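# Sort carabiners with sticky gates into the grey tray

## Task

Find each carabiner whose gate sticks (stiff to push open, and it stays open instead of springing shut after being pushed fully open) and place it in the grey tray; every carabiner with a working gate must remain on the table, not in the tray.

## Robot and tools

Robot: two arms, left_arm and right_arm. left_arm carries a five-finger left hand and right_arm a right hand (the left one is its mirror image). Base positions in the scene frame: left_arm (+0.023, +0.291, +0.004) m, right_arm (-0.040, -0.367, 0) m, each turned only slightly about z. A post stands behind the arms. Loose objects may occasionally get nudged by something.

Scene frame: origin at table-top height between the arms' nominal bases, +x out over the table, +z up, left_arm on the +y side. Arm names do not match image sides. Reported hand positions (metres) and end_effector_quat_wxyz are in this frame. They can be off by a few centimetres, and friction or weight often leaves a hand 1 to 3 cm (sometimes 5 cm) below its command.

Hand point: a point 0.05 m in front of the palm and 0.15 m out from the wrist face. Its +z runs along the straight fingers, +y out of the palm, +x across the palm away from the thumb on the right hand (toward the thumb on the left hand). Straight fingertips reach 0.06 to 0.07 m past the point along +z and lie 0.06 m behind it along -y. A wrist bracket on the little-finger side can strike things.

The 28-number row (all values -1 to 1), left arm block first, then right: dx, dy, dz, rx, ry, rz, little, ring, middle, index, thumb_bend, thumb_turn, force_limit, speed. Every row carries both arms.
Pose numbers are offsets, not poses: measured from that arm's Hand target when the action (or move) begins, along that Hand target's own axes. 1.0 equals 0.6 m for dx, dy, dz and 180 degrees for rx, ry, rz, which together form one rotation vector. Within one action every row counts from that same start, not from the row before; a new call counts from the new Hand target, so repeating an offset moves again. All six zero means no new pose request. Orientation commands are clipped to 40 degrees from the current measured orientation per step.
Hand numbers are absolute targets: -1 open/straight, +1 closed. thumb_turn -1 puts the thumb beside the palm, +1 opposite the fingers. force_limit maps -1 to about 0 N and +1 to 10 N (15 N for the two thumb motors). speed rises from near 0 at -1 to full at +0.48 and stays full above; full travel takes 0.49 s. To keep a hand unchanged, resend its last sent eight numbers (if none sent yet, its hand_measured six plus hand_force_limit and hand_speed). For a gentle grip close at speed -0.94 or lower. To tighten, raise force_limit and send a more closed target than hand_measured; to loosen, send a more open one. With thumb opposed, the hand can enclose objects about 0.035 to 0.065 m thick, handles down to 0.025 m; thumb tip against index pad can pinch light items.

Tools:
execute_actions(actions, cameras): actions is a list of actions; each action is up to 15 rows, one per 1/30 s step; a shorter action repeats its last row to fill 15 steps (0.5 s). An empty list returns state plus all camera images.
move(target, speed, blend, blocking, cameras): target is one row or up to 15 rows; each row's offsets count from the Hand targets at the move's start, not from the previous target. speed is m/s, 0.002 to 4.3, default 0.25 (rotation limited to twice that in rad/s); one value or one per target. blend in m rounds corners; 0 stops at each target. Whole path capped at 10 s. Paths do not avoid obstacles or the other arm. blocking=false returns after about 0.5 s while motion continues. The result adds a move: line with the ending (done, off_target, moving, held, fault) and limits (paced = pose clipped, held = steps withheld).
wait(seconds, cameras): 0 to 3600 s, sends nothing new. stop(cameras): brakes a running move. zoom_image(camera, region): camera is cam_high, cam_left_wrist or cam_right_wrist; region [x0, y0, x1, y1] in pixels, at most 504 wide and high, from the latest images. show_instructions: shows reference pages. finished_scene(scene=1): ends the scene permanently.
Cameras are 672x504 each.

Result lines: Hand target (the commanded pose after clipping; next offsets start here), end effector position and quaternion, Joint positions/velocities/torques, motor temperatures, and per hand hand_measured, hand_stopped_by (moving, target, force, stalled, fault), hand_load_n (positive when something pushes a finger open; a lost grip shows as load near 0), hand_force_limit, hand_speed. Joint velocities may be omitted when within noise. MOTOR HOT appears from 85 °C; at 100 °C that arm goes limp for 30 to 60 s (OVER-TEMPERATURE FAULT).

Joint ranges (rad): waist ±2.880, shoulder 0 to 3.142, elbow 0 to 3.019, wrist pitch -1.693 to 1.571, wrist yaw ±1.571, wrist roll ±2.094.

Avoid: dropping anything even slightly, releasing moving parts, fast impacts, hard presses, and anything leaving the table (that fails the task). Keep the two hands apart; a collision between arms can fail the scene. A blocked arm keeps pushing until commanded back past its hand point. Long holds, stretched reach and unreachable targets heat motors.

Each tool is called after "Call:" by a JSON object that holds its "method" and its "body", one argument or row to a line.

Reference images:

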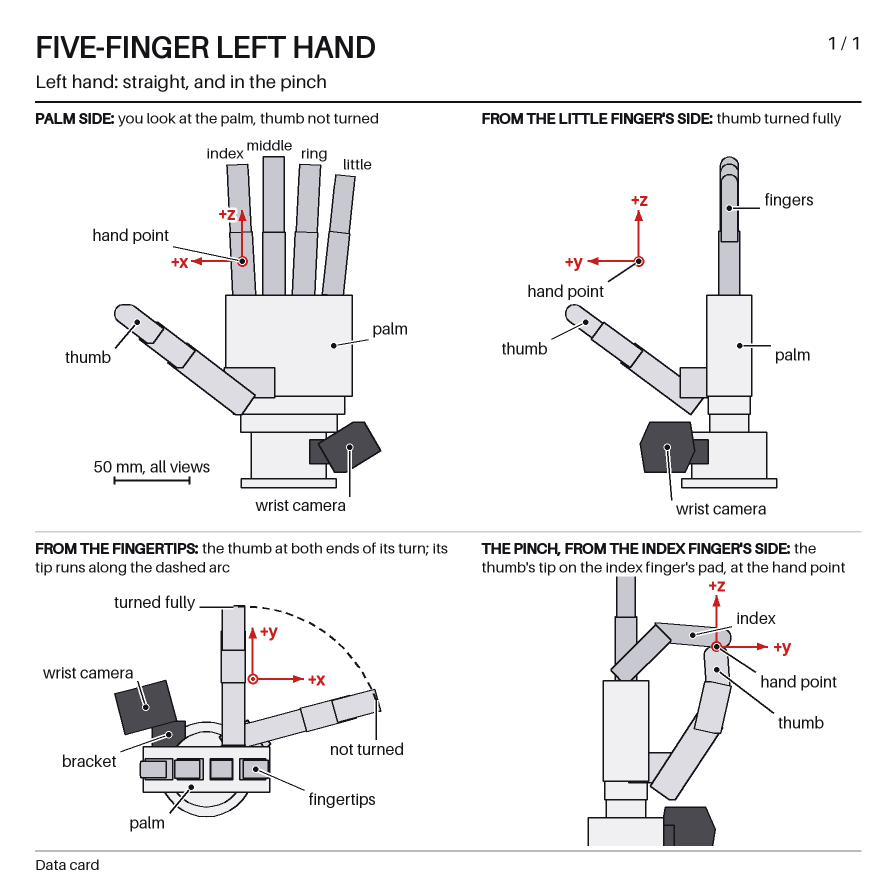

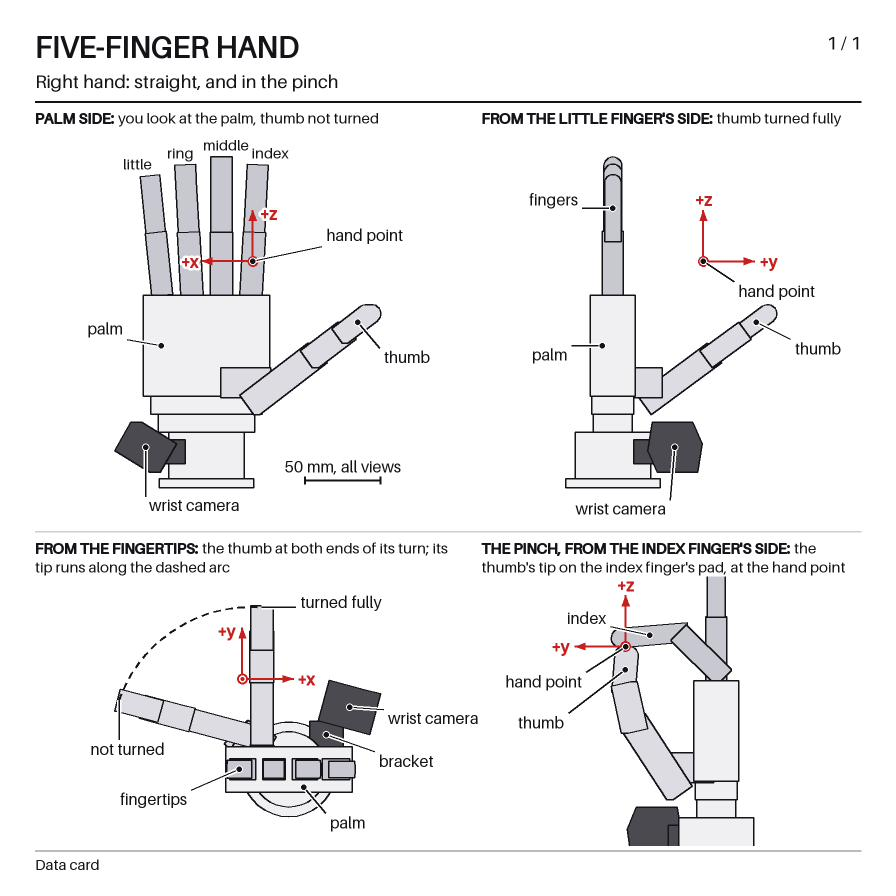

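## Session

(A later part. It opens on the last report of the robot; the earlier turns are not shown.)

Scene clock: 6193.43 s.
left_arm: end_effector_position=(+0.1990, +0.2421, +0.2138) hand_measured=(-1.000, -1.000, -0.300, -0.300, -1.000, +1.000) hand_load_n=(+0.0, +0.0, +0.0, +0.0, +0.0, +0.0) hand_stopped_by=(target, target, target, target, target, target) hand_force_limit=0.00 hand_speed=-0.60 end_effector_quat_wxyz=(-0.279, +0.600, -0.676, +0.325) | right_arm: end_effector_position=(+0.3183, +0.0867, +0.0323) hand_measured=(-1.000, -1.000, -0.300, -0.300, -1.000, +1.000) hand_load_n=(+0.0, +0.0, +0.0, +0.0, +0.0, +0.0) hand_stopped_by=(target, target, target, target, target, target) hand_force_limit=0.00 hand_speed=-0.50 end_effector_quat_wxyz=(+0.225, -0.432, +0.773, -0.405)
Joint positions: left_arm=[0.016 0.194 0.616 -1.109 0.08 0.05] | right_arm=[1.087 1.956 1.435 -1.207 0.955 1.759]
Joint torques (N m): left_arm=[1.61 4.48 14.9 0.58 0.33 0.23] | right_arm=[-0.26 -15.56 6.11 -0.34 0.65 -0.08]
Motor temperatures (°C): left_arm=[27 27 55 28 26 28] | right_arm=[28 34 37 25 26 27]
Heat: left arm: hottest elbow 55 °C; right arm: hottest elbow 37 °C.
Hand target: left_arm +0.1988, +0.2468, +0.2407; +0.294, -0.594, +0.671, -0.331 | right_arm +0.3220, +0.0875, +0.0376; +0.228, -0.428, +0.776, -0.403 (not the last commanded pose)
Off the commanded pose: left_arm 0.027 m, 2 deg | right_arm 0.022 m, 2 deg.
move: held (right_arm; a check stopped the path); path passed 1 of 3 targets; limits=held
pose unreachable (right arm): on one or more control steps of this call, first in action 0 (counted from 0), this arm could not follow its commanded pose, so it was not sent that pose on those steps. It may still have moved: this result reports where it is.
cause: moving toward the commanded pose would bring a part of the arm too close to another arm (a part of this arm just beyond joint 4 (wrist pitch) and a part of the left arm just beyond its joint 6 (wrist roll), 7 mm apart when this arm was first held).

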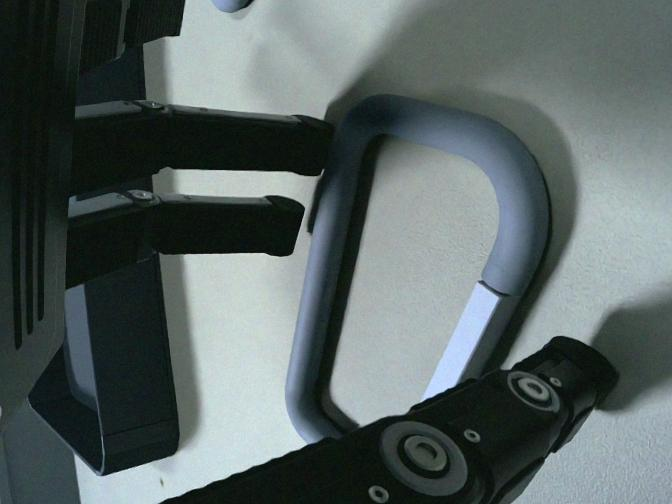

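Call:
{"method": "move", "body": {
  "target": [-0.215,-0.011,-0.041,0,0,0,-1,-1,-0.3,-0.3,-1,1,0,-0.6,0,0,0,0,0,0,-1,-1,-0.3,-0.3,-1,1,0,-0.5],
  "speed": 0.15,
  "cameras": ["cam_high"]
}}

Scene clock: 6198.97 s.
left_arm: end_effector_position=(+0.1978, +0.3666, +0.2386) hand_measured=(-1.000, -1.000, -0.300, -0.300, -1.000, +1.000) hand_load_n=(+0.0, +0.0, +0.0, +0.0, +0.0, +0.0) hand_stopped_by=(target, target, target, target, target, target) hand_force_limit=0.00 hand_speed=-0.60 end_effector_quat_wxyz=(-0.276, +0.601, -0.670, +0.337) | right_arm: end_effector_position=(+0.3183, +0.0867, +0.0323) hand_measured=(-1.000, -1.000, -0.300, -0.300, -1.000, +1.000) hand_load_n=(+0.0, +0.0, +0.0, +0.0, +0.0, +0.0) hand_stopped_by=(target, target, target, target, target, target) hand_force_limit=0.00 hand_speed=-0.50 end_effector_quat_wxyz=(+0.225, -0.432, +0.773, -0.405)
Joint positions: left_arm=[1.142 0.573 0.777 -1.392 0.839 1.031] | right_arm=[1.087 1.956 1.435 -1.207 0.955 1.759]
Joint torques (N m): left_arm=[1.55 1.79 14.64 -0.08 1.02 0.21] | right_arm=[-0.26 -15.79 6.15 -0.23 0.67 -0.07]
Motor temperatures (°C): left_arm=[27 27 55 28 26 28] | right_arm=[28 34 37 25 26 27]
Heat: left arm: hottest elbow 55 °C; right arm: hottest elbow 37 °C.
Hand target: left_arm +0.1989, +0.3767, +0.2612; +0.295, -0.594, +0.671, -0.331 | right_arm +0.3220, +0.0875, +0.0376; +0.228, -0.428, +0.776, -0.403
Off the commanded pose: left_arm 0.025 m, 2 deg | right_arm 0.007 m, 1 deg.
move: off_target (left_arm)

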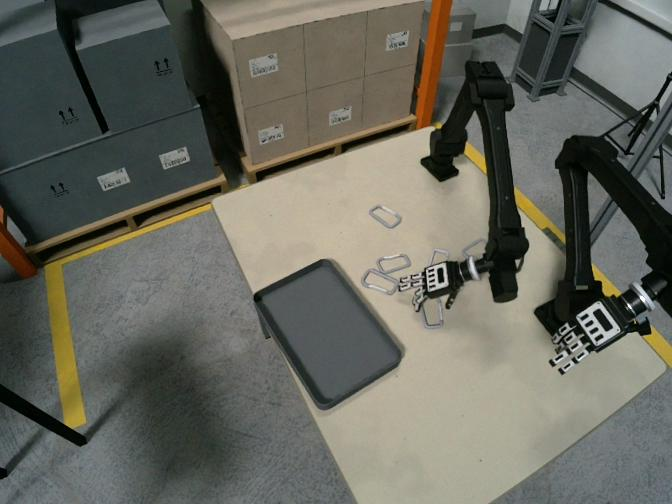

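Call:
{"method": "move", "body": {
  "target": [
    [0,0,0,0,0,0,-1,-1,-0.3,-0.3,-1,1,0,-0.6,0,-0.0343,-0.0237,0,0,0,-1,-1,-0.3,-0.3,-1,1,0,-0.5],
    [0,0,0,0,0,0,-1,-1,-0.3,-0.3,-1,1,0,-0.6,0,-0.0457,-0.0072,0,0.043,0.0061,-1,-1,-0.3,-0.3,-1,1,0,-0.5],
    [0,0,0,0,0,0,-1,-1,-0.3,-0.3,-1,1,0,-0.6,0,0.0133,0.0335,0,0.043,0.0061,-1,-1,-0.3,-0.3,-1,1,0,-0.5]
  ],
  "speed": 0.06,
  "cameras": ["cam_right_wrist"]
}}

Scene clock: 6218.33 s.
left_arm: end_effector_position=(+0.1980, +0.3667, +0.2384) hand_measured=(-1.000, -1.000, -0.300, -0.300, -1.000, +1.000) hand_load_n=(+0.0, +0.0, +0.0, +0.0, +0.0, +0.0) hand_stopped_by=(target, target, target, target, target, target) hand_force_limit=0.00 hand_speed=-0.60 end_effector_quat_wxyz=(-0.276, +0.600, -0.670, +0.338) | right_arm: end_effector_position=(+0.3247, +0.0831, +0.0336) hand_measured=(-1.000, -1.000, -0.300, -0.300, -1.000, +1.000) hand_load_n=(+0.0, +0.0, +0.0, +0.0, +0.0, +0.0) hand_stopped_by=(target, target, target, target, target, target) hand_force_limit=0.00 hand_speed=-0.50 end_effector_quat_wxyz=(+0.184, -0.402, +0.788, -0.429)
Joint positions: left_arm=[1.142 0.575 0.777 -1.392 0.84 1.032] | right_arm=[1.075 2.035 1.562 -1.431 0.932 1.91]
Joint torques (N m): left_arm=[1.61 1.85 14.64 -0.1 1.02 0.22] | right_arm=[-1.32 -14.56 5.82 0.27 0.38 0.09]
Motor temperatures (°C): left_arm=[27 27 59 28 27 28] | right_arm=[28 35 37 25 27 27]
Heat: left arm: hottest elbow 59 °C; right arm: hottest elbow 37 °C.
Hand target: left_arm +0.1989, +0.3767, +0.2612; +0.295, -0.594, +0.671, -0.331 | right_arm +0.3323, +0.0814, +0.0196; +0.179, -0.392, +0.794, -0.429
Off the commanded pose: left_arm 0.025 m, 2 deg | right_arm 0.016 m, 1 deg.
move: off_target (right_arm)

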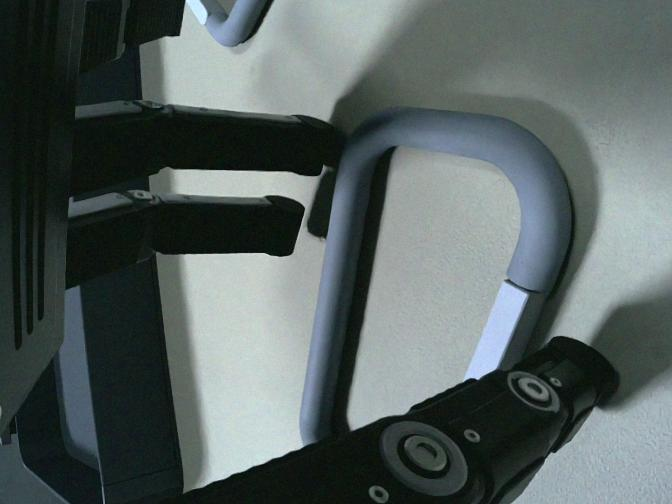

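Call:
{"method": "move", "body": {
  "target": [
    [0,0,0,0,0,0,-1,-1,-0.3,-0.3,-1,1,0,-0.6,0.0014,-0.0206,-0.0141,0,0,0,-1,-1,-0.3,-0.3,-1,1,0,-0.5],
    [0,0,0,0,0,0,-1,-1,-0.3,-0.3,-1,1,0,-0.6,-0.0015,-0.0274,-0.0045,0,0,0,-1,-1,-0.3,-0.3,-1,1,0,-0.5],
    [0,0,0,0,0,0,-1,-1,-0.3,-0.3,-1,1,0,-0.6,-0.0049,0.0234,0.0303,0,0,0,-1,-1,-0.3,-0.3,-1,1,0,-0.5]
  ],
  "speed": 0.06,
  "cameras": ["cam_right_wrist"]
}}

Scene clock: 6234.30 s.
left_arm: end_effector_position=(+0.1980, +0.3667, +0.2384) hand_measured=(-1.000, -1.000, -0.300, -0.300, -1.000, +1.000) hand_load_n=(+0.0, +0.0, +0.0, +0.0, +0.0, +0.0) hand_stopped_by=(target, target, target, target, target, target) hand_force_limit=0.00 hand_speed=-0.60 end_effector_quat_wxyz=(-0.276, +0.600, -0.670, +0.338) | right_arm: end_effector_position=(+0.3343, +0.0818, +0.0298) hand_measured=(-1.000, -1.000, -0.300, -0.300, -1.000, +1.000) hand_load_n=(+0.0, +0.0, +0.0, +0.0, +0.0, +0.0) hand_stopped_by=(target, target, target, target, target, target) hand_force_limit=0.00 hand_speed=-0.50 end_effector_quat_wxyz=(+0.194, -0.391, +0.793, -0.426)
Joint positions: left_arm=[1.142 0.575 0.777 -1.392 0.84 1.032] | right_arm=[1.061 2.035 1.55 -1.389 0.94 1.91]
Joint torques (N m): left_arm=[1.61 1.73 14.63 -0.13 1.01 0.22] | right_arm=[-0.73 -13.22 5.22 0.79 0.18 -0.13]
Motor temperatures (°C): left_arm=[27 27 60 28 27 28] | right_arm=[28 34 37 25 26 27]
Heat: left arm: hottest elbow 60 °C; right arm: hottest elbow 37 °C.
Hand target: left_arm +0.1989, +0.3767, +0.2612; +0.295, -0.594, +0.671, -0.331 | right_arm +0.3388, +0.0784, -0.0024; +0.179, -0.392, +0.794, -0.429
Off the commanded pose: left_arm 0.025 m, 2 deg | right_arm 0.033 m, 2 deg.
move: off_target (right_arm)

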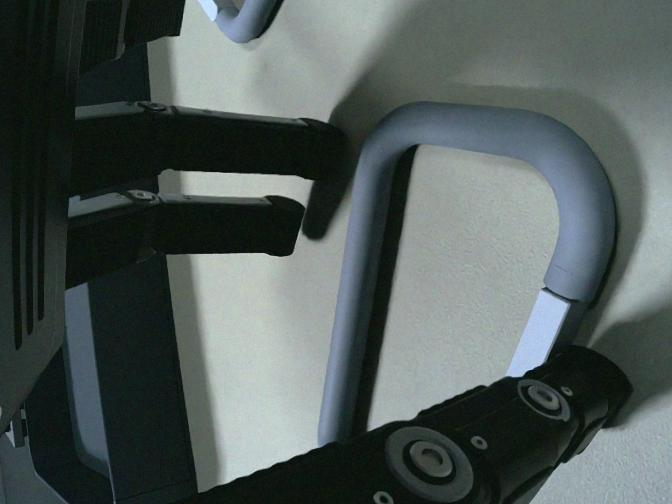

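Call:
{"method": "execute_actions", "body": {
  "actions": [
    [[0,0,0,0,0,0,-1,-1,-0.3,-0.3,-1,1,0,-0.6,0,0,0,0,0,0,-1,-1,-0.3,-0.15,-0.87,1,-0.4,-0.88],[0,0,0,0,0,0,-1,-1,-0.3,-0.3,-1,1,0,-0.6,0,0,0,0,0,0,-1,-1,-0.3,-0.15,-0.87,1,-0.4,-0.88]],
    [[0,0,0,0,0,0,-1,-1,-0.3,-0.3,-1,1,0,-0.6,0,0,0,0,0,0,-1,-1,0.1,0.03,-0.87,1,-0.3,-0.88],[0,0,0,0,0,0,-1,-1,-0.3,-0.3,-1,1,0,-0.6,0,0,0,0,0,0,-1,-1,0.1,0.03,-0.87,1,-0.3,-0.88]]
  ],
  "cameras": ["cam_right_wrist"]
}}

Scene clock: 6245.03 s.
left_arm: end_effector_position=(+0.1980, +0.3667, +0.2384) hand_measured=(-1.000, -1.000, -0.300, -0.300, -1.000, +1.000) hand_load_n=(+0.0, +0.0, +0.0, +0.0, +0.0, +0.0) hand_stopped_by=(target, target, target, target, target, target) hand_force_limit=0.00 hand_speed=-0.60 end_effector_quat_wxyz=(-0.276, +0.600, -0.670, +0.338) | right_arm: end_effector_position=(+0.3407, +0.0774, +0.0299) hand_measured=(-1.000, -1.000, -0.146, -0.034, -0.872, +1.000) hand_load_n=(+0.0, +0.0, +4.5, +2.0, +6.0, +1.5) hand_stopped_by=(target, target, force, force, target, target) hand_force_limit=-0.30 hand_speed=-0.88 end_effector_quat_wxyz=(+0.194, -0.385, +0.794, -0.428)
Joint positions: left_arm=[1.142 0.575 0.777 -1.392 0.84 1.032] | right_arm=[1.049 2.035 1.549 -1.384 0.946 1.91]
Joint torques (N m): left_arm=[1.61 1.85 14.64 -0.12 1.01 0.22] | right_arm=[-0.67 -13.04 5.41 0.73 0.03 -0.14]
Motor temperatures (°C): left_arm=[27 27 60 28 27 28] | right_arm=[28 34 37 25 26 27]
Heat: left arm: hottest elbow 60 °C; right arm: hottest elbow 37 °C.
Hand target: left_arm +0.1989, +0.3767, +0.2612; +0.295, -0.594, +0.671, -0.331 | right_arm +0.3388, +0.0784, -0.0024; +0.180, -0.392, +0.794, -0.429
Off the commanded pose: left_arm 0.025 m, 2 deg | right_arm 0.032 m, 2 deg.

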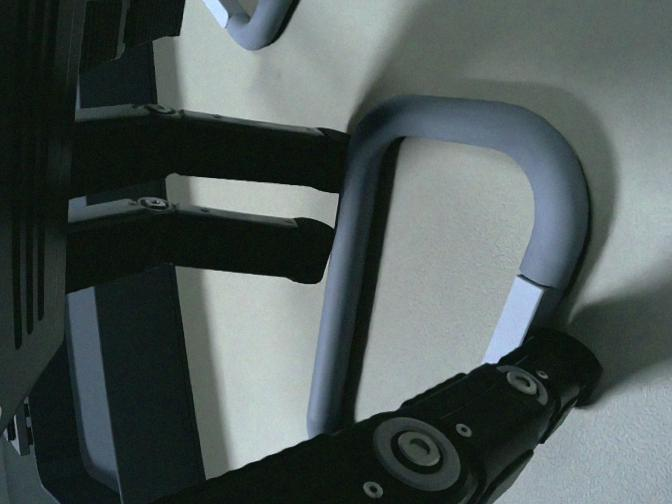

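Call:
{"method": "move", "body": {
  "target": [
    [0,0,0,0,0,0,-1,-1,-0.3,-0.3,-1,1,0,-0.6,0,0,0,0,0,0,-1,-1,-0.3,-0.3,-1,1,0,-0.6],
    [0,0,0,0,0,0,-1,-1,-0.3,-0.3,-1,1,0,-0.6,0.0014,-0.0476,-0.0326,0,0,0,-1,-1,-0.3,-0.3,-1,1,0,-0.5],
    [0,0,0,0,0,0,-1,-1,-0.3,-0.3,-1,1,0,-0.6,0.008,-0.0476,-0.0326,0,0,0,-1,-1,-0.3,-0.3,-1,1,0,-0.5],
    [0,0,0,0,0,0,-1,-1,-0.3,-0.3,-1,1,0,-0.6,0.0066,0.0,0.0,0,0,0,-1,-1,-0.3,-0.3,-1,1,0,-0.5]
  ],
  "speed": 0.06,
  "cameras": ["cam_right_wrist"]
}}

Scene clock: 6255.80 s.
left_arm: end_effector_position=(+0.1980, +0.3667, +0.2384) hand_measured=(-1.000, -1.000, -0.300, -0.300, -1.000, +1.000) hand_load_n=(+0.0, +0.0, +0.0, +0.0, +0.0, +0.0) hand_stopped_by=(target, target, target, target, target, target) hand_force_limit=0.00 hand_speed=-0.60 end_effector_quat_wxyz=(-0.276, +0.600, -0.670, +0.338) | right_arm: end_effector_position=(+0.3351, +0.0811, +0.0291) hand_measured=(-1.000, -1.000, -0.300, -0.300, -1.000, +1.000) hand_load_n=(+0.0, +0.5, +0.0, +0.0, +0.0, +0.0) hand_stopped_by=(target, target, target, target, target, target) hand_force_limit=0.00 hand_speed=-0.50 end_effector_quat_wxyz=(+0.196, -0.391, +0.791, -0.428)
Joint positions: left_arm=[1.142 0.575 0.777 -1.392 0.84 1.032] | right_arm=[1.061 2.035 1.545 -1.383 0.948 1.909]
Joint torques (N m): left_arm=[1.67 1.85 14.64 -0.12 1.02 0.22] | right_arm=[-1.03 -13.63 4.56 0.69 -0.05 -0.08]
Motor temperatures (°C): left_arm=[27 27 60 28 27 28] | right_arm=[28 34 37 25 26 27]
Heat: left arm: hottest elbow 60 °C; right arm: hottest elbow 37 °C.
Hand target: left_arm +0.1989, +0.3767, +0.2612; +0.295, -0.594, +0.671, -0.331 | right_arm +0.3363, +0.0753, -0.0022; +0.179, -0.392, +0.794, -0.429
Off the commanded pose: left_arm 0.025 m, 2 deg | right_arm 0.032 m, 2 deg.
move: off_target (right_arm)

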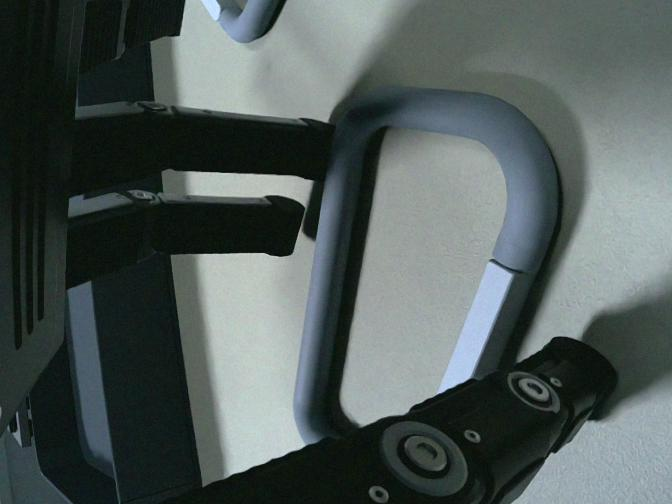

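Call:
{"method": "move", "body": {
  "target": [
    [0,0,0,0,0,0,-1,-1,-0.3,-0.3,-1,1,0,-0.6,0.0014,-0.0476,-0.0326,0,0,0,-1,-1,-0.3,-0.3,-1,1,0,-0.5],
    [0,0,0,0,0,0,-1,-1,-0.3,-0.3,-1,1,0,-0.6,0.017,-0.0551,-0.0216,0,0,0,-1,-1,-0.3,-0.3,-1,1,0,-0.5],
    [0,0,0,0,0,0,-1,-1,-0.3,-0.3,-1,1,0,-0.6,0.0155,-0.0075,0.011,0,0,0,-1,-1,-0.3,-0.3,-1,1,0,-0.5]
  ],
  "speed": 0.06,
  "cameras": ["cam_right_wrist"]
}}

Scene clock: 6267.53 s.
left_arm: end_effector_position=(+0.1980, +0.3667, +0.2384) hand_measured=(-1.000, -1.000, -0.300, -0.300, -1.000, +1.000) hand_load_n=(+0.0, +0.0, +0.0, +0.0, +0.0, +0.0) hand_stopped_by=(target, target, target, target, target, target) hand_force_limit=0.00 hand_speed=-0.60 end_effector_quat_wxyz=(-0.276, +0.600, -0.670, +0.338) | right_arm: end_effector_position=(+0.3330, +0.0730, +0.0294) hand_measured=(-1.000, -1.000, -0.300, -0.300, -1.000, +1.000) hand_load_n=(+0.0, +0.0, -4.0, +0.0, +0.0, +0.0) hand_stopped_by=(target, target, target, target, target, target) hand_force_limit=0.00 hand_speed=-0.50 end_effector_quat_wxyz=(+0.198, -0.390, +0.793, -0.424)
Joint positions: left_arm=[1.142 0.575 0.777 -1.392 0.84 1.032] | right_arm=[1.057 2.009 1.506 -1.353 0.945 1.898]
Joint torques (N m): left_arm=[1.61 1.73 14.64 -0.13 1.02 0.22] | right_arm=[-1.26 -13.1 4.27 0.76 0.16 -0.18]
Motor temperatures (°C): left_arm=[27 27 60 28 27 28] | right_arm=[28 34 37 25 26 27]
Heat: left arm: hottest elbow 60 °C; right arm: hottest elbow 37 °C.
Hand target: left_arm +0.1989, +0.3767, +0.2612; +0.295, -0.594, +0.671, -0.331 | right_arm +0.3367, +0.0631, -0.0018; +0.179, -0.392, +0.794, -0.429
Off the commanded pose: left_arm 0.025 m, 2 deg | right_arm 0.033 m, 2 deg.
move: off_target (right_arm)

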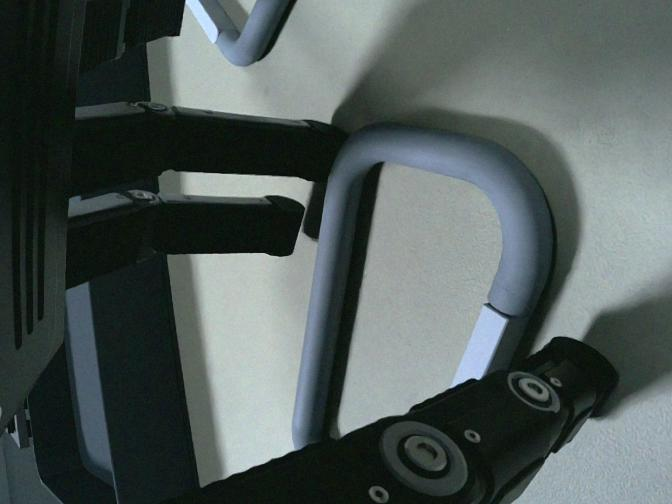

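Call:
{"method": "move", "body": {
  "target": [
    [0,0,0,0,0,0,-1,-1,-0.3,-0.3,-1,1,0,-0.6,0.0014,-0.0476,-0.0326,0,0,0,-1,-1,-0.3,-0.3,-1,1,0,-0.5],
    [0,0,0,0,0,0,-1,-1,-0.3,-0.3,-1,1,0,-0.6,-0.006,-0.0551,-0.0216,0,0,0,-1,-1,-0.3,-0.3,-1,1,0,-0.5],
    [0,0,0,0,0,0,-1,-1,-0.3,-0.3,-1,1,0,-0.6,-0.008,-0.0139,0.0066,0,0,0,-1,-1,-0.3,-0.3,-1,1,0,-0.5]
  ],
  "speed": 0.06,
  "cameras": ["cam_right_wrist"]
}}

Scene clock: 6276.07 s.
left_arm: end_effector_position=(+0.1980, +0.3667, +0.2384) hand_measured=(-1.000, -1.000, -0.300, -0.300, -1.000, +1.000) hand_load_n=(+0.0, +0.0, +0.0, +0.0, +0.0, +0.0) hand_stopped_by=(target, target, target, target, target, target) hand_force_limit=0.00 hand_speed=-0.60 end_effector_quat_wxyz=(-0.276, +0.600, -0.670, +0.338) | right_arm: end_effector_position=(+0.3353, +0.0715, +0.0308) hand_measured=(-1.000, -1.000, -0.300, -0.300, -1.000, +1.000) hand_load_n=(+0.0, +0.0, -1.5, +0.0, +0.0, +0.0) hand_stopped_by=(target, target, target, target, target, target) hand_force_limit=0.00 hand_speed=-0.50 end_effector_quat_wxyz=(+0.194, -0.397, +0.790, -0.425)
Joint positions: left_arm=[1.142 0.575 0.777 -1.392 0.84 1.032] | right_arm=[1.05 2.006 1.507 -1.347 0.945 1.869]
Joint torques (N m): left_arm=[1.67 1.79 14.64 -0.1 1.02 0.22] | right_arm=[-2.32 -12.69 5.05 0.95 0.3 -0.15]
Motor temperatures (°C): left_arm=[27 27 60 28 27 28] | right_arm=[28 34 36 25 26 27]
Heat: left arm: hottest elbow 60 °C; right arm: hottest elbow 36 °C.
Hand target: left_arm +0.1989, +0.3767, +0.2612; +0.295, -0.594, +0.671, -0.331 | right_arm +0.3461, +0.0620, +0.0026; +0.180, -0.392, +0.794, -0.428
Off the commanded pose: left_arm 0.025 m, 2 deg | right_arm 0.032 m, 2 deg.
move: off_target (right_arm)

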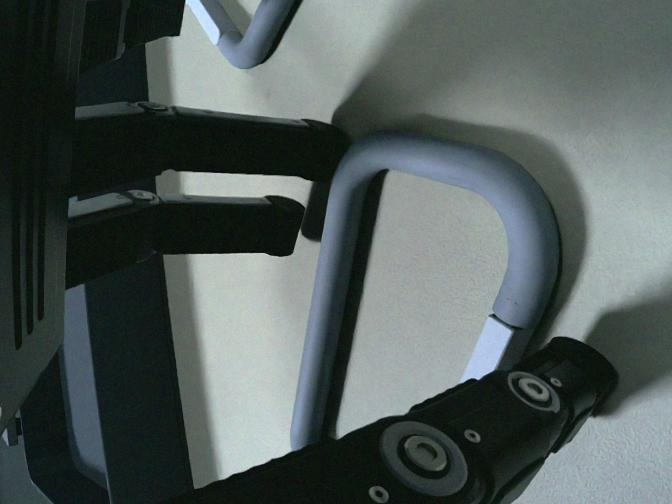

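Call:
{"method": "execute_actions", "body": {
  "actions": [
    [[0,0,0,0,0,0,-1,-1,-0.3,-0.3,-1,1,0,-0.6,0,0,0,0,0,0,-1,-1,-0.3,-0.2,-0.86,0.95,-0.4,-0.88],[0,0,0,0,0,0,-1,-1,-0.3,-0.3,-1,1,0,-0.6,0,0,0,0,0,0,-1,-1,-0.3,-0.2,-0.86,0.95,-0.4,-0.88]],
    [[0,0,0,0,0,0,-1,-1,-0.3,-0.3,-1,1,0,-0.6,0,0,0,0,0,0,-1,-1,0.1,0.03,-0.86,0.95,-0.3,-0.88],[0,0,0,0,0,0,-1,-1,-0.3,-0.3,-1,1,0,-0.6,0,0,0,0,0,0,-1,-1,0.1,0.03,-0.86,0.95,-0.3,-0.88]]
  ],
  "cameras": ["cam_right_wrist"]
}}

Scene clock: 6288.07 s.
left_arm: end_effector_position=(+0.1980, +0.3667, +0.2384) hand_measured=(-1.000, -1.000, -0.300, -0.300, -1.000, +1.000) hand_load_n=(+0.0, +0.0, +0.0, +0.0, +0.0, +0.0) hand_stopped_by=(target, target, target, target, target, target) hand_force_limit=0.00 hand_speed=-0.60 end_effector_quat_wxyz=(-0.276, +0.600, -0.670, +0.338) | right_arm: end_effector_position=(+0.3403, +0.0673, +0.0301) hand_measured=(-1.000, -1.000, -0.146, -0.068, -0.862, +0.950) hand_load_n=(+0.0, +0.0, +3.0, +2.5, +6.5, +1.0) hand_stopped_by=(target, target, force, force, force, target) hand_force_limit=-0.30 hand_speed=-0.88 end_effector_quat_wxyz=(+0.193, -0.393, +0.792, -0.426)
Joint positions: left_arm=[1.142 0.575 0.777 -1.392 0.84 1.032] | right_arm=[1.04 2.006 1.504 -1.342 0.948 1.869]
Joint torques (N m): left_arm=[1.67 1.79 14.64 -0.1 1.02 0.22] | right_arm=[-1.08 -12.86 5.19 0.75 0.18 -0.14]
Motor temperatures (°C): left_arm=[27 27 60 28 27 28] | right_arm=[28 34 36 25 26 27]
Heat: left arm: hottest elbow 60 °C; right arm: hottest elbow 36 °C.
Hand target: left_arm +0.1989, +0.3767, +0.2612; +0.295, -0.594, +0.671, -0.331 | right_arm +0.3461, +0.0620, +0.0026; +0.179, -0.392, +0.794, -0.429
Off the commanded pose: left_arm 0.025 m, 2 deg | right_arm 0.029 m, 2 deg.

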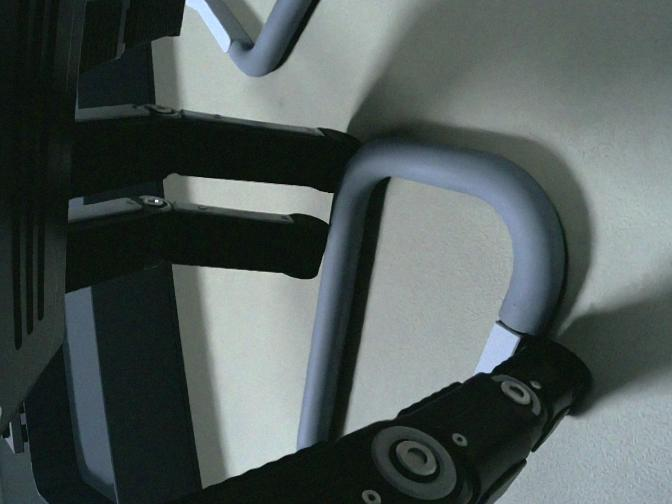

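Call:
{"method": "execute_actions", "body": {
  "actions": [
    [[0,0,0,0,0,0,-1,-1,-0.3,-0.3,-1,1,0,-0.6,0,0,0,0,0,0,-1,-1,-0.146,-0.07,-0.93,0.89,0.2,-0.85],[0,0,0,0,0,0,-1,-1,-0.3,-0.3,-1,1,0,-0.6,0,0,0,0,0,0,-1,-1,-0.146,-0.07,-0.93,0.89,0.2,-0.85]],
    [[0,0,0,0,0,0,-1,-1,-0.3,-0.3,-1,1,0,-0.6,0,0,0,0,0,0,-1,-1,-0.146,-0.07,-0.86,0.89,0.5,-0.88],[0,0,0,0,0,0,-1,-1,-0.3,-0.3,-1,1,0,-0.6,0,0,0,0,0,0,-1,-1,-0.146,-0.07,-0.86,0.89,0.5,-0.88]],
    [[0,0,0,0,0,0,-1,-1,-0.3,-0.3,-1,1,0,-0.6,0,0,0,0,0,0,-1,-1,0.1,0.05,-0.86,0.89,0.2,-0.9]]
  ],
  "cameras": ["cam_right_wrist"]
}}

Scene clock: 6300.07 s.
left_arm: end_effector_position=(+0.1980, +0.3667, +0.2384) hand_measured=(-1.000, -1.000, -0.300, -0.300, -1.000, +1.000) hand_load_n=(+0.0, +0.0, +0.0, +0.0, +0.0, +0.0) hand_stopped_by=(target, target, target, target, target, target) hand_force_limit=0.00 hand_speed=-0.60 end_effector_quat_wxyz=(-0.276, +0.600, -0.670, +0.338) | right_arm: end_effector_position=(+0.3427, +0.0660, +0.0302) hand_measured=(-1.000, -1.000, -0.112, -0.036, -0.866, +0.890) hand_load_n=(+0.0, +0.0, +5.5, +6.0, +11.5, +1.5) hand_stopped_by=(target, target, force, force, target, target) hand_force_limit=0.20 hand_speed=-0.90 end_effector_quat_wxyz=(+0.194, -0.391, +0.793, -0.426)
Joint positions: left_arm=[1.142 0.575 0.777 -1.392 0.84 1.032] | right_arm=[1.035 2.006 1.504 -1.34 0.948 1.869]
Joint torques (N m): left_arm=[1.67 1.85 14.64 -0.12 1.02 0.22] | right_arm=[-1.49 -13.1 5.27 0.66 0.18 -0.12]
Motor temperatures (°C): left_arm=[27 27 61 28 27 28] | right_arm=[28 34 36 25 26 27]
Heat: left arm: hottest elbow 61 °C; right arm: hottest elbow 36 °C.
Hand target: left_arm +0.1989, +0.3767, +0.2612; +0.295, -0.594, +0.671, -0.331 | right_arm +0.3461, +0.0620, +0.0026; +0.179, -0.392, +0.794, -0.428
Off the commanded pose: left_arm 0.025 m, 2 deg | right_arm 0.028 m, 2 deg.

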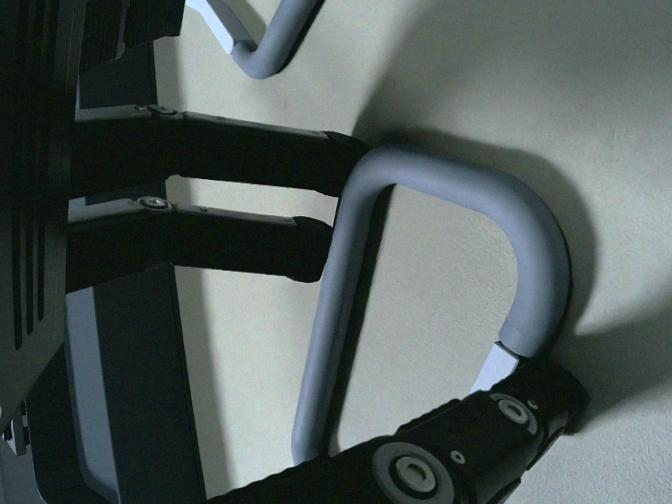

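Call:
{"method": "execute_actions", "body": {
  "actions": [
    [[0,0,0,0,0,0,-1,-1,-0.3,-0.3,-1,1,0,-0.6,0,0,0,0,0,0,-1,-1,0.1,0.05,-0.82,0.89,1,-0.85],[0,0,0,0,0,0,-1,-1,-0.3,-0.3,-1,1,0,-0.6,0,0,0,0,0,0,-1,-1,0.1,0.05,-0.82,0.89,1,-0.85]],
    [[0,0,0,0,0,0,-1,-1,-0.3,-0.3,-1,1,0,-0.6,0,0,0,0,0,0,-1,-1,0.1,0.05,-0.78,0.89,1,-0.85],[0,0,0,0,0,0,-1,-1,-0.3,-0.3,-1,1,0,-0.6,0,0,0,0,0,0,-1,-1,0.1,0.05,-0.78,0.89,1,-0.85]]
  ],
  "cameras": ["cam_right_wrist"]
}}

Scene clock: 6306.90 s.
left_arm: end_effector_position=(+0.1980, +0.3667, +0.2384) hand_measured=(-1.000, -1.000, -0.300, -0.300, -1.000, +1.000) hand_load_n=(+0.0, +0.0, +0.0, +0.0, +0.0, +0.0) hand_stopped_by=(target, target, target, target, target, target) hand_force_limit=0.00 hand_speed=-0.60 end_effector_quat_wxyz=(-0.276, +0.600, -0.670, +0.338) | right_arm: end_effector_position=(+0.3420, +0.0666, +0.0302) hand_measured=(-1.000, -1.000, -0.112, -0.036, -0.822, +0.890) hand_load_n=(+0.0, +0.0, +7.0, +7.5, +15.0, +2.0) hand_stopped_by=(target, target, force, force, force, target) hand_force_limit=1.00 hand_speed=-0.85 end_effector_quat_wxyz=(+0.194, -0.391, +0.792, -0.426)
Joint positions: left_arm=[1.142 0.575 0.777 -1.392 0.84 1.032] | right_arm=[1.037 2.006 1.504 -1.34 0.948 1.869]
Joint torques (N m): left_arm=[1.61 1.85 14.64 -0.12 1.02 0.22] | right_arm=[-1.32 -13.16 5.26 0.66 0.16 -0.14]
Motor temperatures (°C): left_arm=[27 27 61 28 28 28] | right_arm=[28 34 36 25 26 27]
Heat: left arm: hottest elbow 61 °C; right arm: hottest elbow 36 °C.
Hand target: left_arm +0.1989, +0.3767, +0.2612; +0.295, -0.594, +0.671, -0.331 | right_arm +0.3461, +0.0620, +0.0026; +0.179, -0.392, +0.794, -0.428
Off the commanded pose: left_arm 0.025 m, 2 deg | right_arm 0.028 m, 2 deg.

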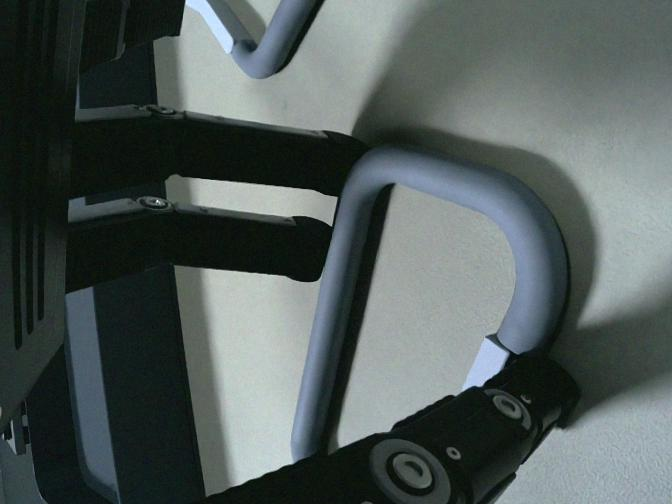

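Call:
{"method": "execute_actions", "body": {
  "actions": [
    [[0,0,0,0,0,0,-1,-1,-0.3,-0.3,-1,1,0,-0.6,0,0,0,0,0,0,-1,-1,-0.05,0.02,-0.78,0.89,1,-0.9],[0,0,0,0,0,0,-1,-1,-0.3,-0.3,-1,1,0,-0.6,0,0,0,0,0,0,-1,-1,-0.05,0.02,-0.78,0.89,1,-0.9]]
  ],
  "cameras": ["cam_right_wrist"]
}}

Scene clock: 6311.40 s.
left_arm: end_effector_position=(+0.1980, +0.3667, +0.2384) hand_measured=(-1.000, -1.000, -0.300, -0.300, -1.000, +1.000) hand_load_n=(+0.0, +0.0, +0.0, +0.0, +0.0, +0.5) hand_stopped_by=(target, target, target, target, target, target) hand_force_limit=0.00 hand_speed=-0.60 end_effector_quat_wxyz=(-0.276, +0.600, -0.670, +0.338) | right_arm: end_effector_position=(+0.3454, +0.0635, +0.0297) hand_measured=(-1.000, -1.000, -0.054, +0.018, -0.824, +0.890) hand_load_n=(+0.0, +0.0, +10.0, +5.0, +16.5, +3.0) hand_stopped_by=(target, target, force, target, force, target) hand_force_limit=1.00 hand_speed=-0.90 end_effector_quat_wxyz=(+0.193, -0.388, +0.794, -0.427)
Joint positions: left_arm=[1.142 0.575 0.777 -1.392 0.84 1.032] | right_arm=[1.029 2.006 1.502 -1.338 0.949 1.869]
Joint torques (N m): left_arm=[1.61 1.85 14.65 -0.1 1.01 0.22] | right_arm=[-1.03 -12.63 5.24 0.5 0.15 -0.1]
Motor temperatures (°C): left_arm=[27 27 61 28 28 28] | right_arm=[28 35 36 25 26 27]
Heat: left arm: hottest elbow 61 °C; right arm: hottest elbow 36 °C.
Hand target: left_arm +0.1989, +0.3767, +0.2612; +0.295, -0.594, +0.671, -0.331 | right_arm +0.3461, +0.0620, +0.0026; +0.179, -0.392, +0.794, -0.428
Off the commanded pose: left_arm 0.025 m, 2 deg | right_arm 0.027 m, 2 deg.

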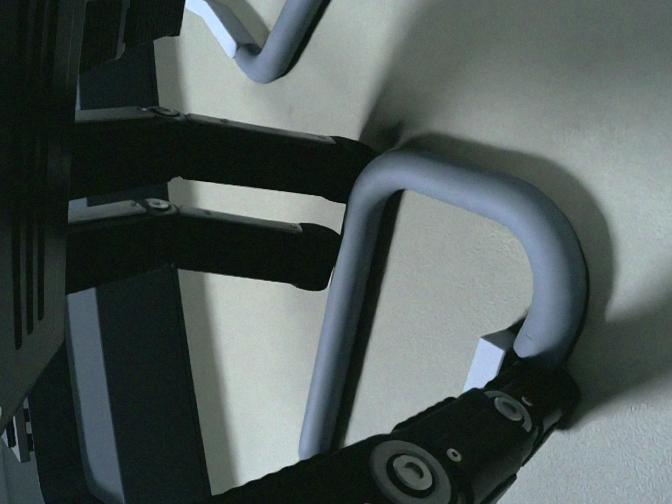

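Call:
{"method": "execute_actions", "body": {
  "actions": [
    [[0,0,0,0,0,0,-1,-1,-0.3,-0.3,-1,1,0,-0.6,0,0,0,0,0,0,-1,-1,-0.15,-0.08,-0.82,0.89,1,-0.9],[0,0,0,0,0,0,-1,-1,-0.3,-0.3,-1,1,0,-0.6,0,0,0,0,0,0,-1,-1,-0.15,-0.08,-0.82,0.89,1,-0.9]],
    [[0,0,0,0,0,0,-1,-1,-0.3,-0.3,-1,1,0,-0.6,0,0,0,0,0,0,-1,-1,-0.15,-0.08,-1,0.89,0.8,-0.85]],
    [[0,0,0,0,0,0,-1,-1,-0.3,-0.3,-1,1,0,-0.6,0,0,0,0,0,0,-1,-1,-0.3,-0.3,-1,1,0.3,-0.7]]
  ]
}}

Call:
{"method": "move", "body": {
  "target": [
    [0,0,0,0,0,0,-1,-1,-0.3,-0.3,-1,1,0,-0.6,0,-0.0476,-0.0326,0,0,0,-1,-1,-0.3,-0.3,-1,1,0,-0.5],
    [0,0,0,0,0,0,-1,-1,-0.3,-0.3,-1,1,0,-0.6,-0.009,-0.04,-0.0436,0,0,0,-1,-1,-0.3,-0.3,-1,1,0,-0.5],
    [0,0,0,0,0,0,-1,-1,-0.3,-0.3,-1,1,0,-0.6,-0.009,0.0076,-0.011,0,0,0,-1,-1,-0.3,-0.3,-1,1,0,-0.5]
  ],
  "speed": 0.06,
  "cameras": ["cam_right_wrist"]
}}

Scene clock: 6366.83 s.
left_arm: end_effector_position=(+0.1980, +0.3667, +0.2384) hand_measured=(-1.000, -1.000, -0.300, -0.300, -1.000, +1.000) hand_load_n=(+0.0, +0.0, +0.0, +0.0, +0.0, +0.0) hand_stopped_by=(target, target, target, target, target, target) hand_force_limit=0.00 hand_speed=-0.60 end_effector_quat_wxyz=(-0.276, +0.600, -0.670, +0.338) | right_arm: end_effector_position=(+0.3414, +0.0685, +0.0306) hand_measured=(-1.000, -1.000, -0.300, -0.300, -1.000, +1.000) hand_load_n=(-0.5, +0.0, -3.0, +0.0, +0.0, +0.0) hand_stopped_by=(target, target, target, target, target, target) hand_force_limit=0.30 hand_speed=-0.70 end_effector_quat_wxyz=(+0.197, -0.391, +0.792, -0.425)
Joint positions: left_arm=[1.142 0.575 0.777 -1.392 0.84 1.032] | right_arm=[1.04 2.005 1.502 -1.334 0.95 1.869]
Joint torques (N m): left_arm=[1.67 1.79 14.64 -0.12 1.01 0.22] | right_arm=[-1.38 -12.92 5.37 0.42 0.15 -0.12]
Motor temperatures (°C): left_arm=[27 27 61 28 28 28] | right_arm=[28 35 34 25 26 27]
Heat: left arm: hottest elbow 61 °C; right arm: hottest shoulder 35 °C.
Hand target: left_arm +0.1989, +0.3767, +0.2612; +0.295, -0.594, +0.671, -0.331 | right_arm +0.3461, +0.0620, +0.0026; +0.180, -0.392, +0.794, -0.428
Off the commanded pose: left_arm 0.025 m, 2 deg | right_arm 0.029 m, 2 deg.

Scene clock: 6369.83 s.
left_arm: end_effector_position=(+0.1980, +0.3667, +0.2384) hand_measured=(-1.000, -1.000, -0.300, -0.300, -1.000, +1.000) hand_load_n=(+0.0, +0.0, +0.0, +0.0, +0.0, +0.0) hand_stopped_by=(target, target, target, target, target, target) hand_force_limit=0.00 hand_speed=-0.60 end_effector_quat_wxyz=(-0.276, +0.600, -0.670, +0.338) | right_arm: end_effector_position=(+0.3397, +0.0679, +0.0307) hand_measured=(-1.000, -1.000, -0.300, -0.300, -1.000, +1.000) hand_load_n=(+0.0, +0.0, -0.5, +0.0, +0.0, +0.0) hand_stopped_by=(target, target, target, target, target, target) hand_force_limit=0.00 hand_speed=-0.50 end_effector_quat_wxyz=(+0.183, -0.397, +0.790, -0.430)
Joint positions: left_arm=[1.142 0.575 0.777 -1.392 0.84 1.032] | right_arm=[1.04 2.019 1.527 -1.376 0.942 1.87]
Joint torques (N m): left_arm=[1.61 1.73 14.65 -0.1 1.02 0.22] | right_arm=[-0.15 -12.92 5.6 0.98 0.27 0.07]
Motor temperatures (°C): left_arm=[27 27 61 28 28 28] | right_arm=[28 35 35 25 26 27]
Heat: left arm: hottest elbow 61 °C; right arm: hottest shoulder 35 °C.
Hand target: left_arm +0.1989, +0.3767, +0.2612; +0.295, -0.594, +0.671, -0.331 | right_arm +0.3432, +0.0712, +0.0023; +0.179, -0.392, +0.794, -0.429
Off the commanded pose: left_arm 0.025 m, 2 deg | right_arm 0.029 m, 1 deg.
move: off_target (right_arm)

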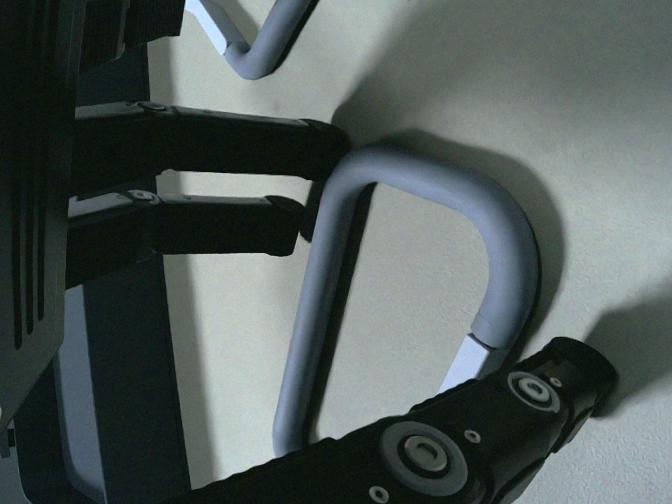

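Call:
{"method": "move", "body": {
  "target": [
    [0,0,0,0,0,0,-1,-1,-0.3,-0.3,-1,1,0,-0.6,0.0026,-0.0476,-0.0326,0,0,0,-1,-1,-0.3,-0.3,-1,1,0,-0.5],
    [0,0,0,0,0,0,-1,-1,-0.3,-0.3,-1,1,0,-0.6,-0.0214,-0.0476,-0.0326,0,0,0,-1,-1,-0.3,-0.3,-1,1,0,-0.5],
    [0,0,0,0,0,0,-1,-1,-0.3,-0.3,-1,1,0,-0.6,-0.024,0,0,0,0,0,-1,-1,-0.3,-0.3,-1,1,0,-0.5]
  ],
  "speed": 0.06
}}

Call:
{"method": "execute_actions", "body": {
  "actions": [
    [[0,0,0,0,0,0,-1,-1,-0.3,-0.3,-1,1,0,-0.6,0,0,0,0,0,0,-1,-1,-0.3,-0.2,-0.9,1,-0.4,-0.88],[0,0,0,0,0,0,-1,-1,-0.3,-0.3,-1,1,0,-0.6,0,0,0,0,0,0,-1,-1,-0.3,-0.2,-0.9,1,-0.4,-0.88]],
    [[0,0,0,0,0,0,-1,-1,-0.3,-0.3,-1,1,0,-0.6,0,0,0,0,0,0,-1,-1,0.1,0.03,-0.9,1,0,-0.88],[0,0,0,0,0,0,-1,-1,-0.3,-0.3,-1,1,0,-0.6,0,0,0,0,0,0,-1,-1,0.1,0.03,-0.9,1,0,-0.88]]
  ],
  "cameras": ["cam_right_wrist"]
}}

Scene clock: 6388.47 s.
left_arm: end_effector_position=(+0.1980, +0.3667, +0.2384) hand_measured=(-1.000, -1.000, -0.300, -0.300, -1.000, +1.000) hand_load_n=(+0.0, -0.5, +0.0, +0.0, +0.0, +0.0) hand_stopped_by=(target, target, target, target, target, target) hand_force_limit=0.00 hand_speed=-0.60 end_effector_quat_wxyz=(-0.276, +0.600, -0.670, +0.338) | right_arm: end_effector_position=(+0.3461, +0.0798, +0.0310) hand_measured=(-1.000, -1.000, -0.300, -0.300, -1.000, +1.000) hand_load_n=(-0.5, +0.0, -1.0, +0.0, +0.5, +0.0) hand_stopped_by=(target, target, target, target, target, target) hand_force_limit=0.00 hand_speed=-0.50 end_effector_quat_wxyz=(+0.186, -0.396, +0.791, -0.429)
Joint positions: left_arm=[1.142 0.575 0.777 -1.392 0.84 1.032] | right_arm=[1.04 2.046 1.575 -1.39 0.942 1.87]
Joint torques (N m): left_arm=[1.61 1.85 14.63 -0.12 1.02 0.22] | right_arm=[-0.44 -12.98 6.09 0.91 0.32 -0.04]
Motor temperatures (°C): left_arm=[27 27 61 28 28 28] | right_arm=[28 34 35 25 26 27]
Heat: left arm: hottest elbow 61 °C; right arm: hottest elbow 35 °C.
Hand target: left_arm +0.1989, +0.3767, +0.2612; +0.295, -0.594, +0.671, -0.331 | right_arm +0.3522, +0.0824, +0.0016; +0.179, -0.392, +0.794, -0.429
Off the commanded pose: left_arm 0.025 m, 2 deg | right_arm 0.030 m, 1 deg.
move: off_target (right_arm)

Scene clock: 6390.03 s.
left_arm: end_effector_position=(+0.1980, +0.3667, +0.2384) hand_measured=(-1.000, -1.000, -0.300, -0.300, -1.000, +1.000) hand_load_n=(+0.0, +0.0, +0.0, +0.0, +0.0, +0.0) hand_stopped_by=(target, target, target, target, target, target) hand_force_limit=0.00 hand_speed=-0.60 end_effector_quat_wxyz=(-0.276, +0.600, -0.670, +0.338) | right_arm: end_effector_position=(+0.3526, +0.0772, +0.0297) hand_measured=(-1.000, -1.000, -0.080, +0.028, -0.902, +1.000) hand_load_n=(-0.5, +0.0, +5.0, +6.0, +10.0, +1.0) hand_stopped_by=(target, target, force, force, target, target) hand_force_limit=0.00 hand_speed=-0.88 end_effector_quat_wxyz=(+0.187, -0.390, +0.793, -0.429)
Joint positions: left_arm=[1.142 0.575 0.777 -1.392 0.84 1.032] | right_arm=[1.029 2.049 1.575 -1.38 0.947 1.87]
Joint torques (N m): left_arm=[1.61 1.79 14.65 -0.12 1.02 0.22] | right_arm=[-0.5 -13.27 6.13 0.4 0.19 0.02]
Motor temperatures (°C): left_arm=[27 27 61 28 28 28] | right_arm=[28 34 35 25 26 27]
Heat: left arm: hottest elbow 61 °C; right arm: hottest elbow 35 °C.
Hand target: left_arm +0.1989, +0.3767, +0.2612; +0.295, -0.594, +0.671, -0.331 | right_arm +0.3523, +0.0824, +0.0016; +0.180, -0.392, +0.794, -0.429
Off the commanded pose: left_arm 0.025 m, 2 deg | right_arm 0.029 m, 1 deg.

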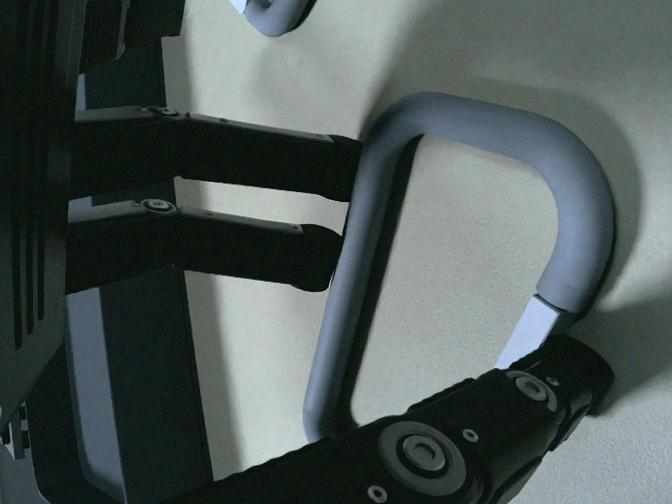

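Call:
{"method": "move", "body": {
  "target": [
    [0,0,0,0,0,0,-1,-1,-0.3,-0.3,-1,1,0,-0.6,0.0012,-0.0193,-0.0131,0,0,0,-1,-1,0.1,0.03,-0.9,1,0,-0.88],
    [0,0,0,0,0,0,-1,-1,-0.3,-0.3,-1,1,0,-0.6,0.0318,0.0022,-0.0447,0.004,-0.0642,-0.0438,-1,-1,0.1,0.03,-0.9,1,0,-0.88]
  ],
  "speed": 0.05,
  "blend": 0.005,
  "cameras": ["cam_right_wrist"]
}}

Scene clock: 6400.20 s.
left_arm: end_effector_position=(+0.1980, +0.3667, +0.2384) hand_measured=(-1.000, -1.000, -0.300, -0.300, -1.000, +1.000) hand_load_n=(+0.0, -0.5, +0.0, +0.0, +0.0, +0.0) hand_stopped_by=(target, target, target, target, target, target) hand_force_limit=0.00 hand_speed=-0.60 end_effector_quat_wxyz=(-0.276, +0.600, -0.670, +0.338) | right_arm: end_effector_position=(+0.3380, +0.0782, +0.0294) hand_measured=(-1.000, -1.000, -0.080, +0.028, -0.902, +1.000) hand_load_n=(+0.0, +0.0, +5.0, +5.0, +9.0, +2.0) hand_stopped_by=(target, target, force, force, target, target) hand_force_limit=0.00 hand_speed=-0.88 end_effector_quat_wxyz=(+0.239, -0.464, +0.751, -0.405)
Joint positions: left_arm=[1.142 0.575 0.777 -1.392 0.84 1.032] | right_arm=[1.049 1.92 1.367 -1.021 0.98 1.554]
Joint torques (N m): left_arm=[1.67 1.85 14.64 -0.1 1.01 0.22] | right_arm=[1.67 -14.62 5 0.55 0.22 -0.33]
Motor temperatures (°C): left_arm=[27 27 61 28 28 28] | right_arm=[28 34 35 25 26 27]
Heat: left arm: hottest elbow 61 °C; right arm: hottest elbow 35 °C.
Hand target: left_arm +0.1989, +0.3767, +0.2612; +0.295, -0.594, +0.671, -0.331 | right_arm +0.3230, +0.0825, +0.0167; +0.231, -0.486, +0.740, -0.403
Off the commanded pose: left_arm 0.025 m, 2 deg | right_arm 0.020 m, 3 deg.
move: off_target (right_arm)

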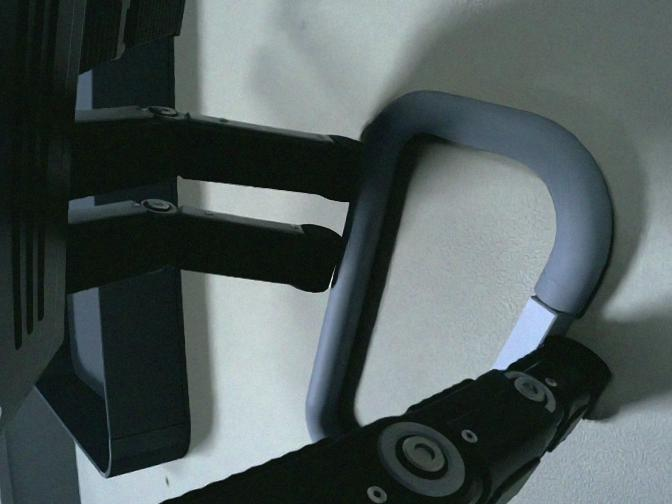

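Call:
{"method": "execute_actions", "body": {
  "actions": [
    [[0,0,0,0,0,0,-1,-1,-0.3,-0.3,-1,1,0,-0.6,0,0,0,0,0,0,-1,-1,0.1,0.03,-1,1,0.5,-0.88],[0,0,0,0,0,0,-1,-1,-0.3,-0.3,-1,1,0,-0.6,0,0,0,0,0,0,-1,-1,0.1,0.03,-1,1,0.5,-0.88]],
    [[0,0,0,0,0,0,-1,-1,-0.3,-0.3,-1,1,0,-0.6,0,0,0,0,0,0,-1,-1,-0.3,-0.3,-1,1,0.3,-0.7]]
  ]
}}

Call:
{"method": "move", "body": {
  "target": [
    [0,0,0,0,0,0,-1,-1,-0.3,-0.3,-1,1,0,-0.6,0.0008,-0.0361,-0.0062,0,0,0,-1,-1,-0.3,-0.3,-1,1,0,-0.5],
    [0,0,0,0,0,0,-1,-1,-0.3,-0.3,-1,1,0,-0.6,0.0008,-0.0361,-0.0062,-0.0005,0.0231,0.0155,-1,-1,-0.3,-0.3,-1,1,0,-0.5],
    [0,0,0,0,0,0,-1,-1,-0.3,-0.3,-1,1,0,-0.6,-0.0002,0.0119,0.0261,-0.0005,0.0231,0.0155,-1,-1,-0.3,-0.3,-1,1,0,-0.5]
  ],
  "speed": 0.06,
  "cameras": ["cam_right_wrist"]
}}

Scene clock: 6419.30 s.
left_arm: end_effector_position=(+0.1980, +0.3667, +0.2384) hand_measured=(-1.000, -1.000, -0.300, -0.300, -1.000, +1.000) hand_load_n=(+0.0, +0.0, +0.0, +0.0, +0.0, +0.0) hand_stopped_by=(target, target, target, target, target, target) hand_force_limit=0.00 hand_speed=-0.60 end_effector_quat_wxyz=(-0.276, +0.600, -0.670, +0.338) | right_arm: end_effector_position=(+0.3252, +0.0845, +0.0289) hand_measured=(-1.000, -1.000, -0.300, -0.300, -1.000, +1.000) hand_load_n=(+0.0, +0.0, +0.0, +0.0, +0.0, +0.0) hand_stopped_by=(target, target, target, target, target, target) hand_force_limit=0.30 hand_speed=-0.70 end_effector_quat_wxyz=(+0.240, -0.479, +0.741, -0.404)
Joint positions: left_arm=[1.142 0.575 0.777 -1.392 0.84 1.032] | right_arm=[1.073 1.916 1.36 -1.019 0.979 1.537]
Joint torques (N m): left_arm=[1.61 1.79 14.64 -0.12 1.02 0.22] | right_arm=[-0.03 -14.27 5.31 0.34 0.21 -0.15]
Motor temperatures (°C): left_arm=[27 27 61 28 28 28] | right_arm=[28 34 35 25 26 27]
Heat: left arm: hottest elbow 61 °C; right arm: hottest elbow 35 °C.
Hand target: left_arm +0.1989, +0.3767, +0.2612; +0.295, -0.594, +0.671, -0.331 | right_arm +0.3230, +0.0824, +0.0167; +0.231, -0.486, +0.740, -0.403
Off the commanded pose: left_arm 0.025 m, 2 deg | right_arm 0.013 m, 1 deg.

Scene clock: 6422.90 s.
left_arm: end_effector_position=(+0.1980, +0.3667, +0.2384) hand_measured=(-1.000, -1.000, -0.300, -0.300, -1.000, +1.000) hand_load_n=(+0.0, +0.0, +0.0, +0.5, +0.0, +0.5) hand_stopped_by=(target, target, target, target, target, target) hand_force_limit=0.00 hand_speed=-0.60 end_effector_quat_wxyz=(-0.276, +0.600, -0.670, +0.338) | right_arm: end_effector_position=(+0.3230, +0.0773, +0.0295) hand_measured=(-1.000, -1.000, -0.300, -0.300, -1.000, +1.000) hand_load_n=(+0.0, +0.0, +0.0, +0.0, +0.0, +0.0) hand_stopped_by=(target, target, target, target, target, target) hand_force_limit=0.00 hand_speed=-0.50 end_effector_quat_wxyz=(+0.220, -0.460, +0.753, -0.416)
Joint positions: left_arm=[1.142 0.575 0.777 -1.392 0.84 1.032] | right_arm=[1.073 1.94 1.401 -1.145 0.975 1.646]
Joint torques (N m): left_arm=[1.73 1.85 14.65 -0.1 1.02 0.22] | right_arm=[-0.85 -11.99 6.01 1.14 0.31 0.11]
Motor temperatures (°C): left_arm=[27 27 61 28 28 28] | right_arm=[28 34 35 25 26 27]
Heat: left arm: hottest elbow 61 °C; right arm: hottest elbow 35 °C.
Hand target: left_arm +0.1989, +0.3767, +0.2612; +0.295, -0.594, +0.671, -0.331 | right_arm +0.3307, +0.0782, +0.0019; +0.213, -0.453, +0.760, -0.414
Off the commanded pose: left_arm 0.025 m, 2 deg | right_arm 0.029 m, 1 deg.
move: off_target (right_arm)

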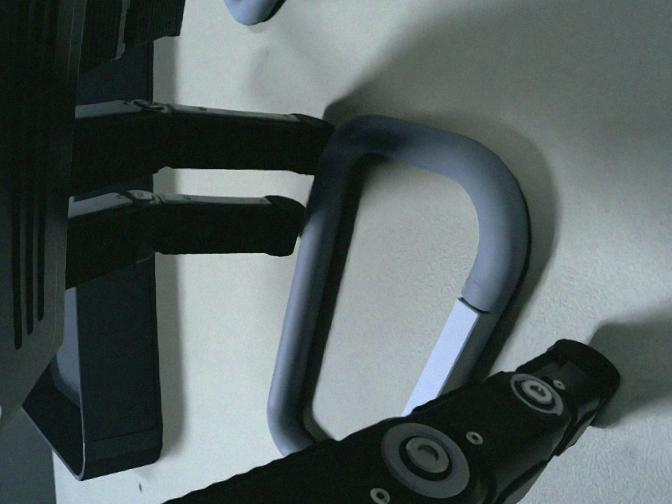

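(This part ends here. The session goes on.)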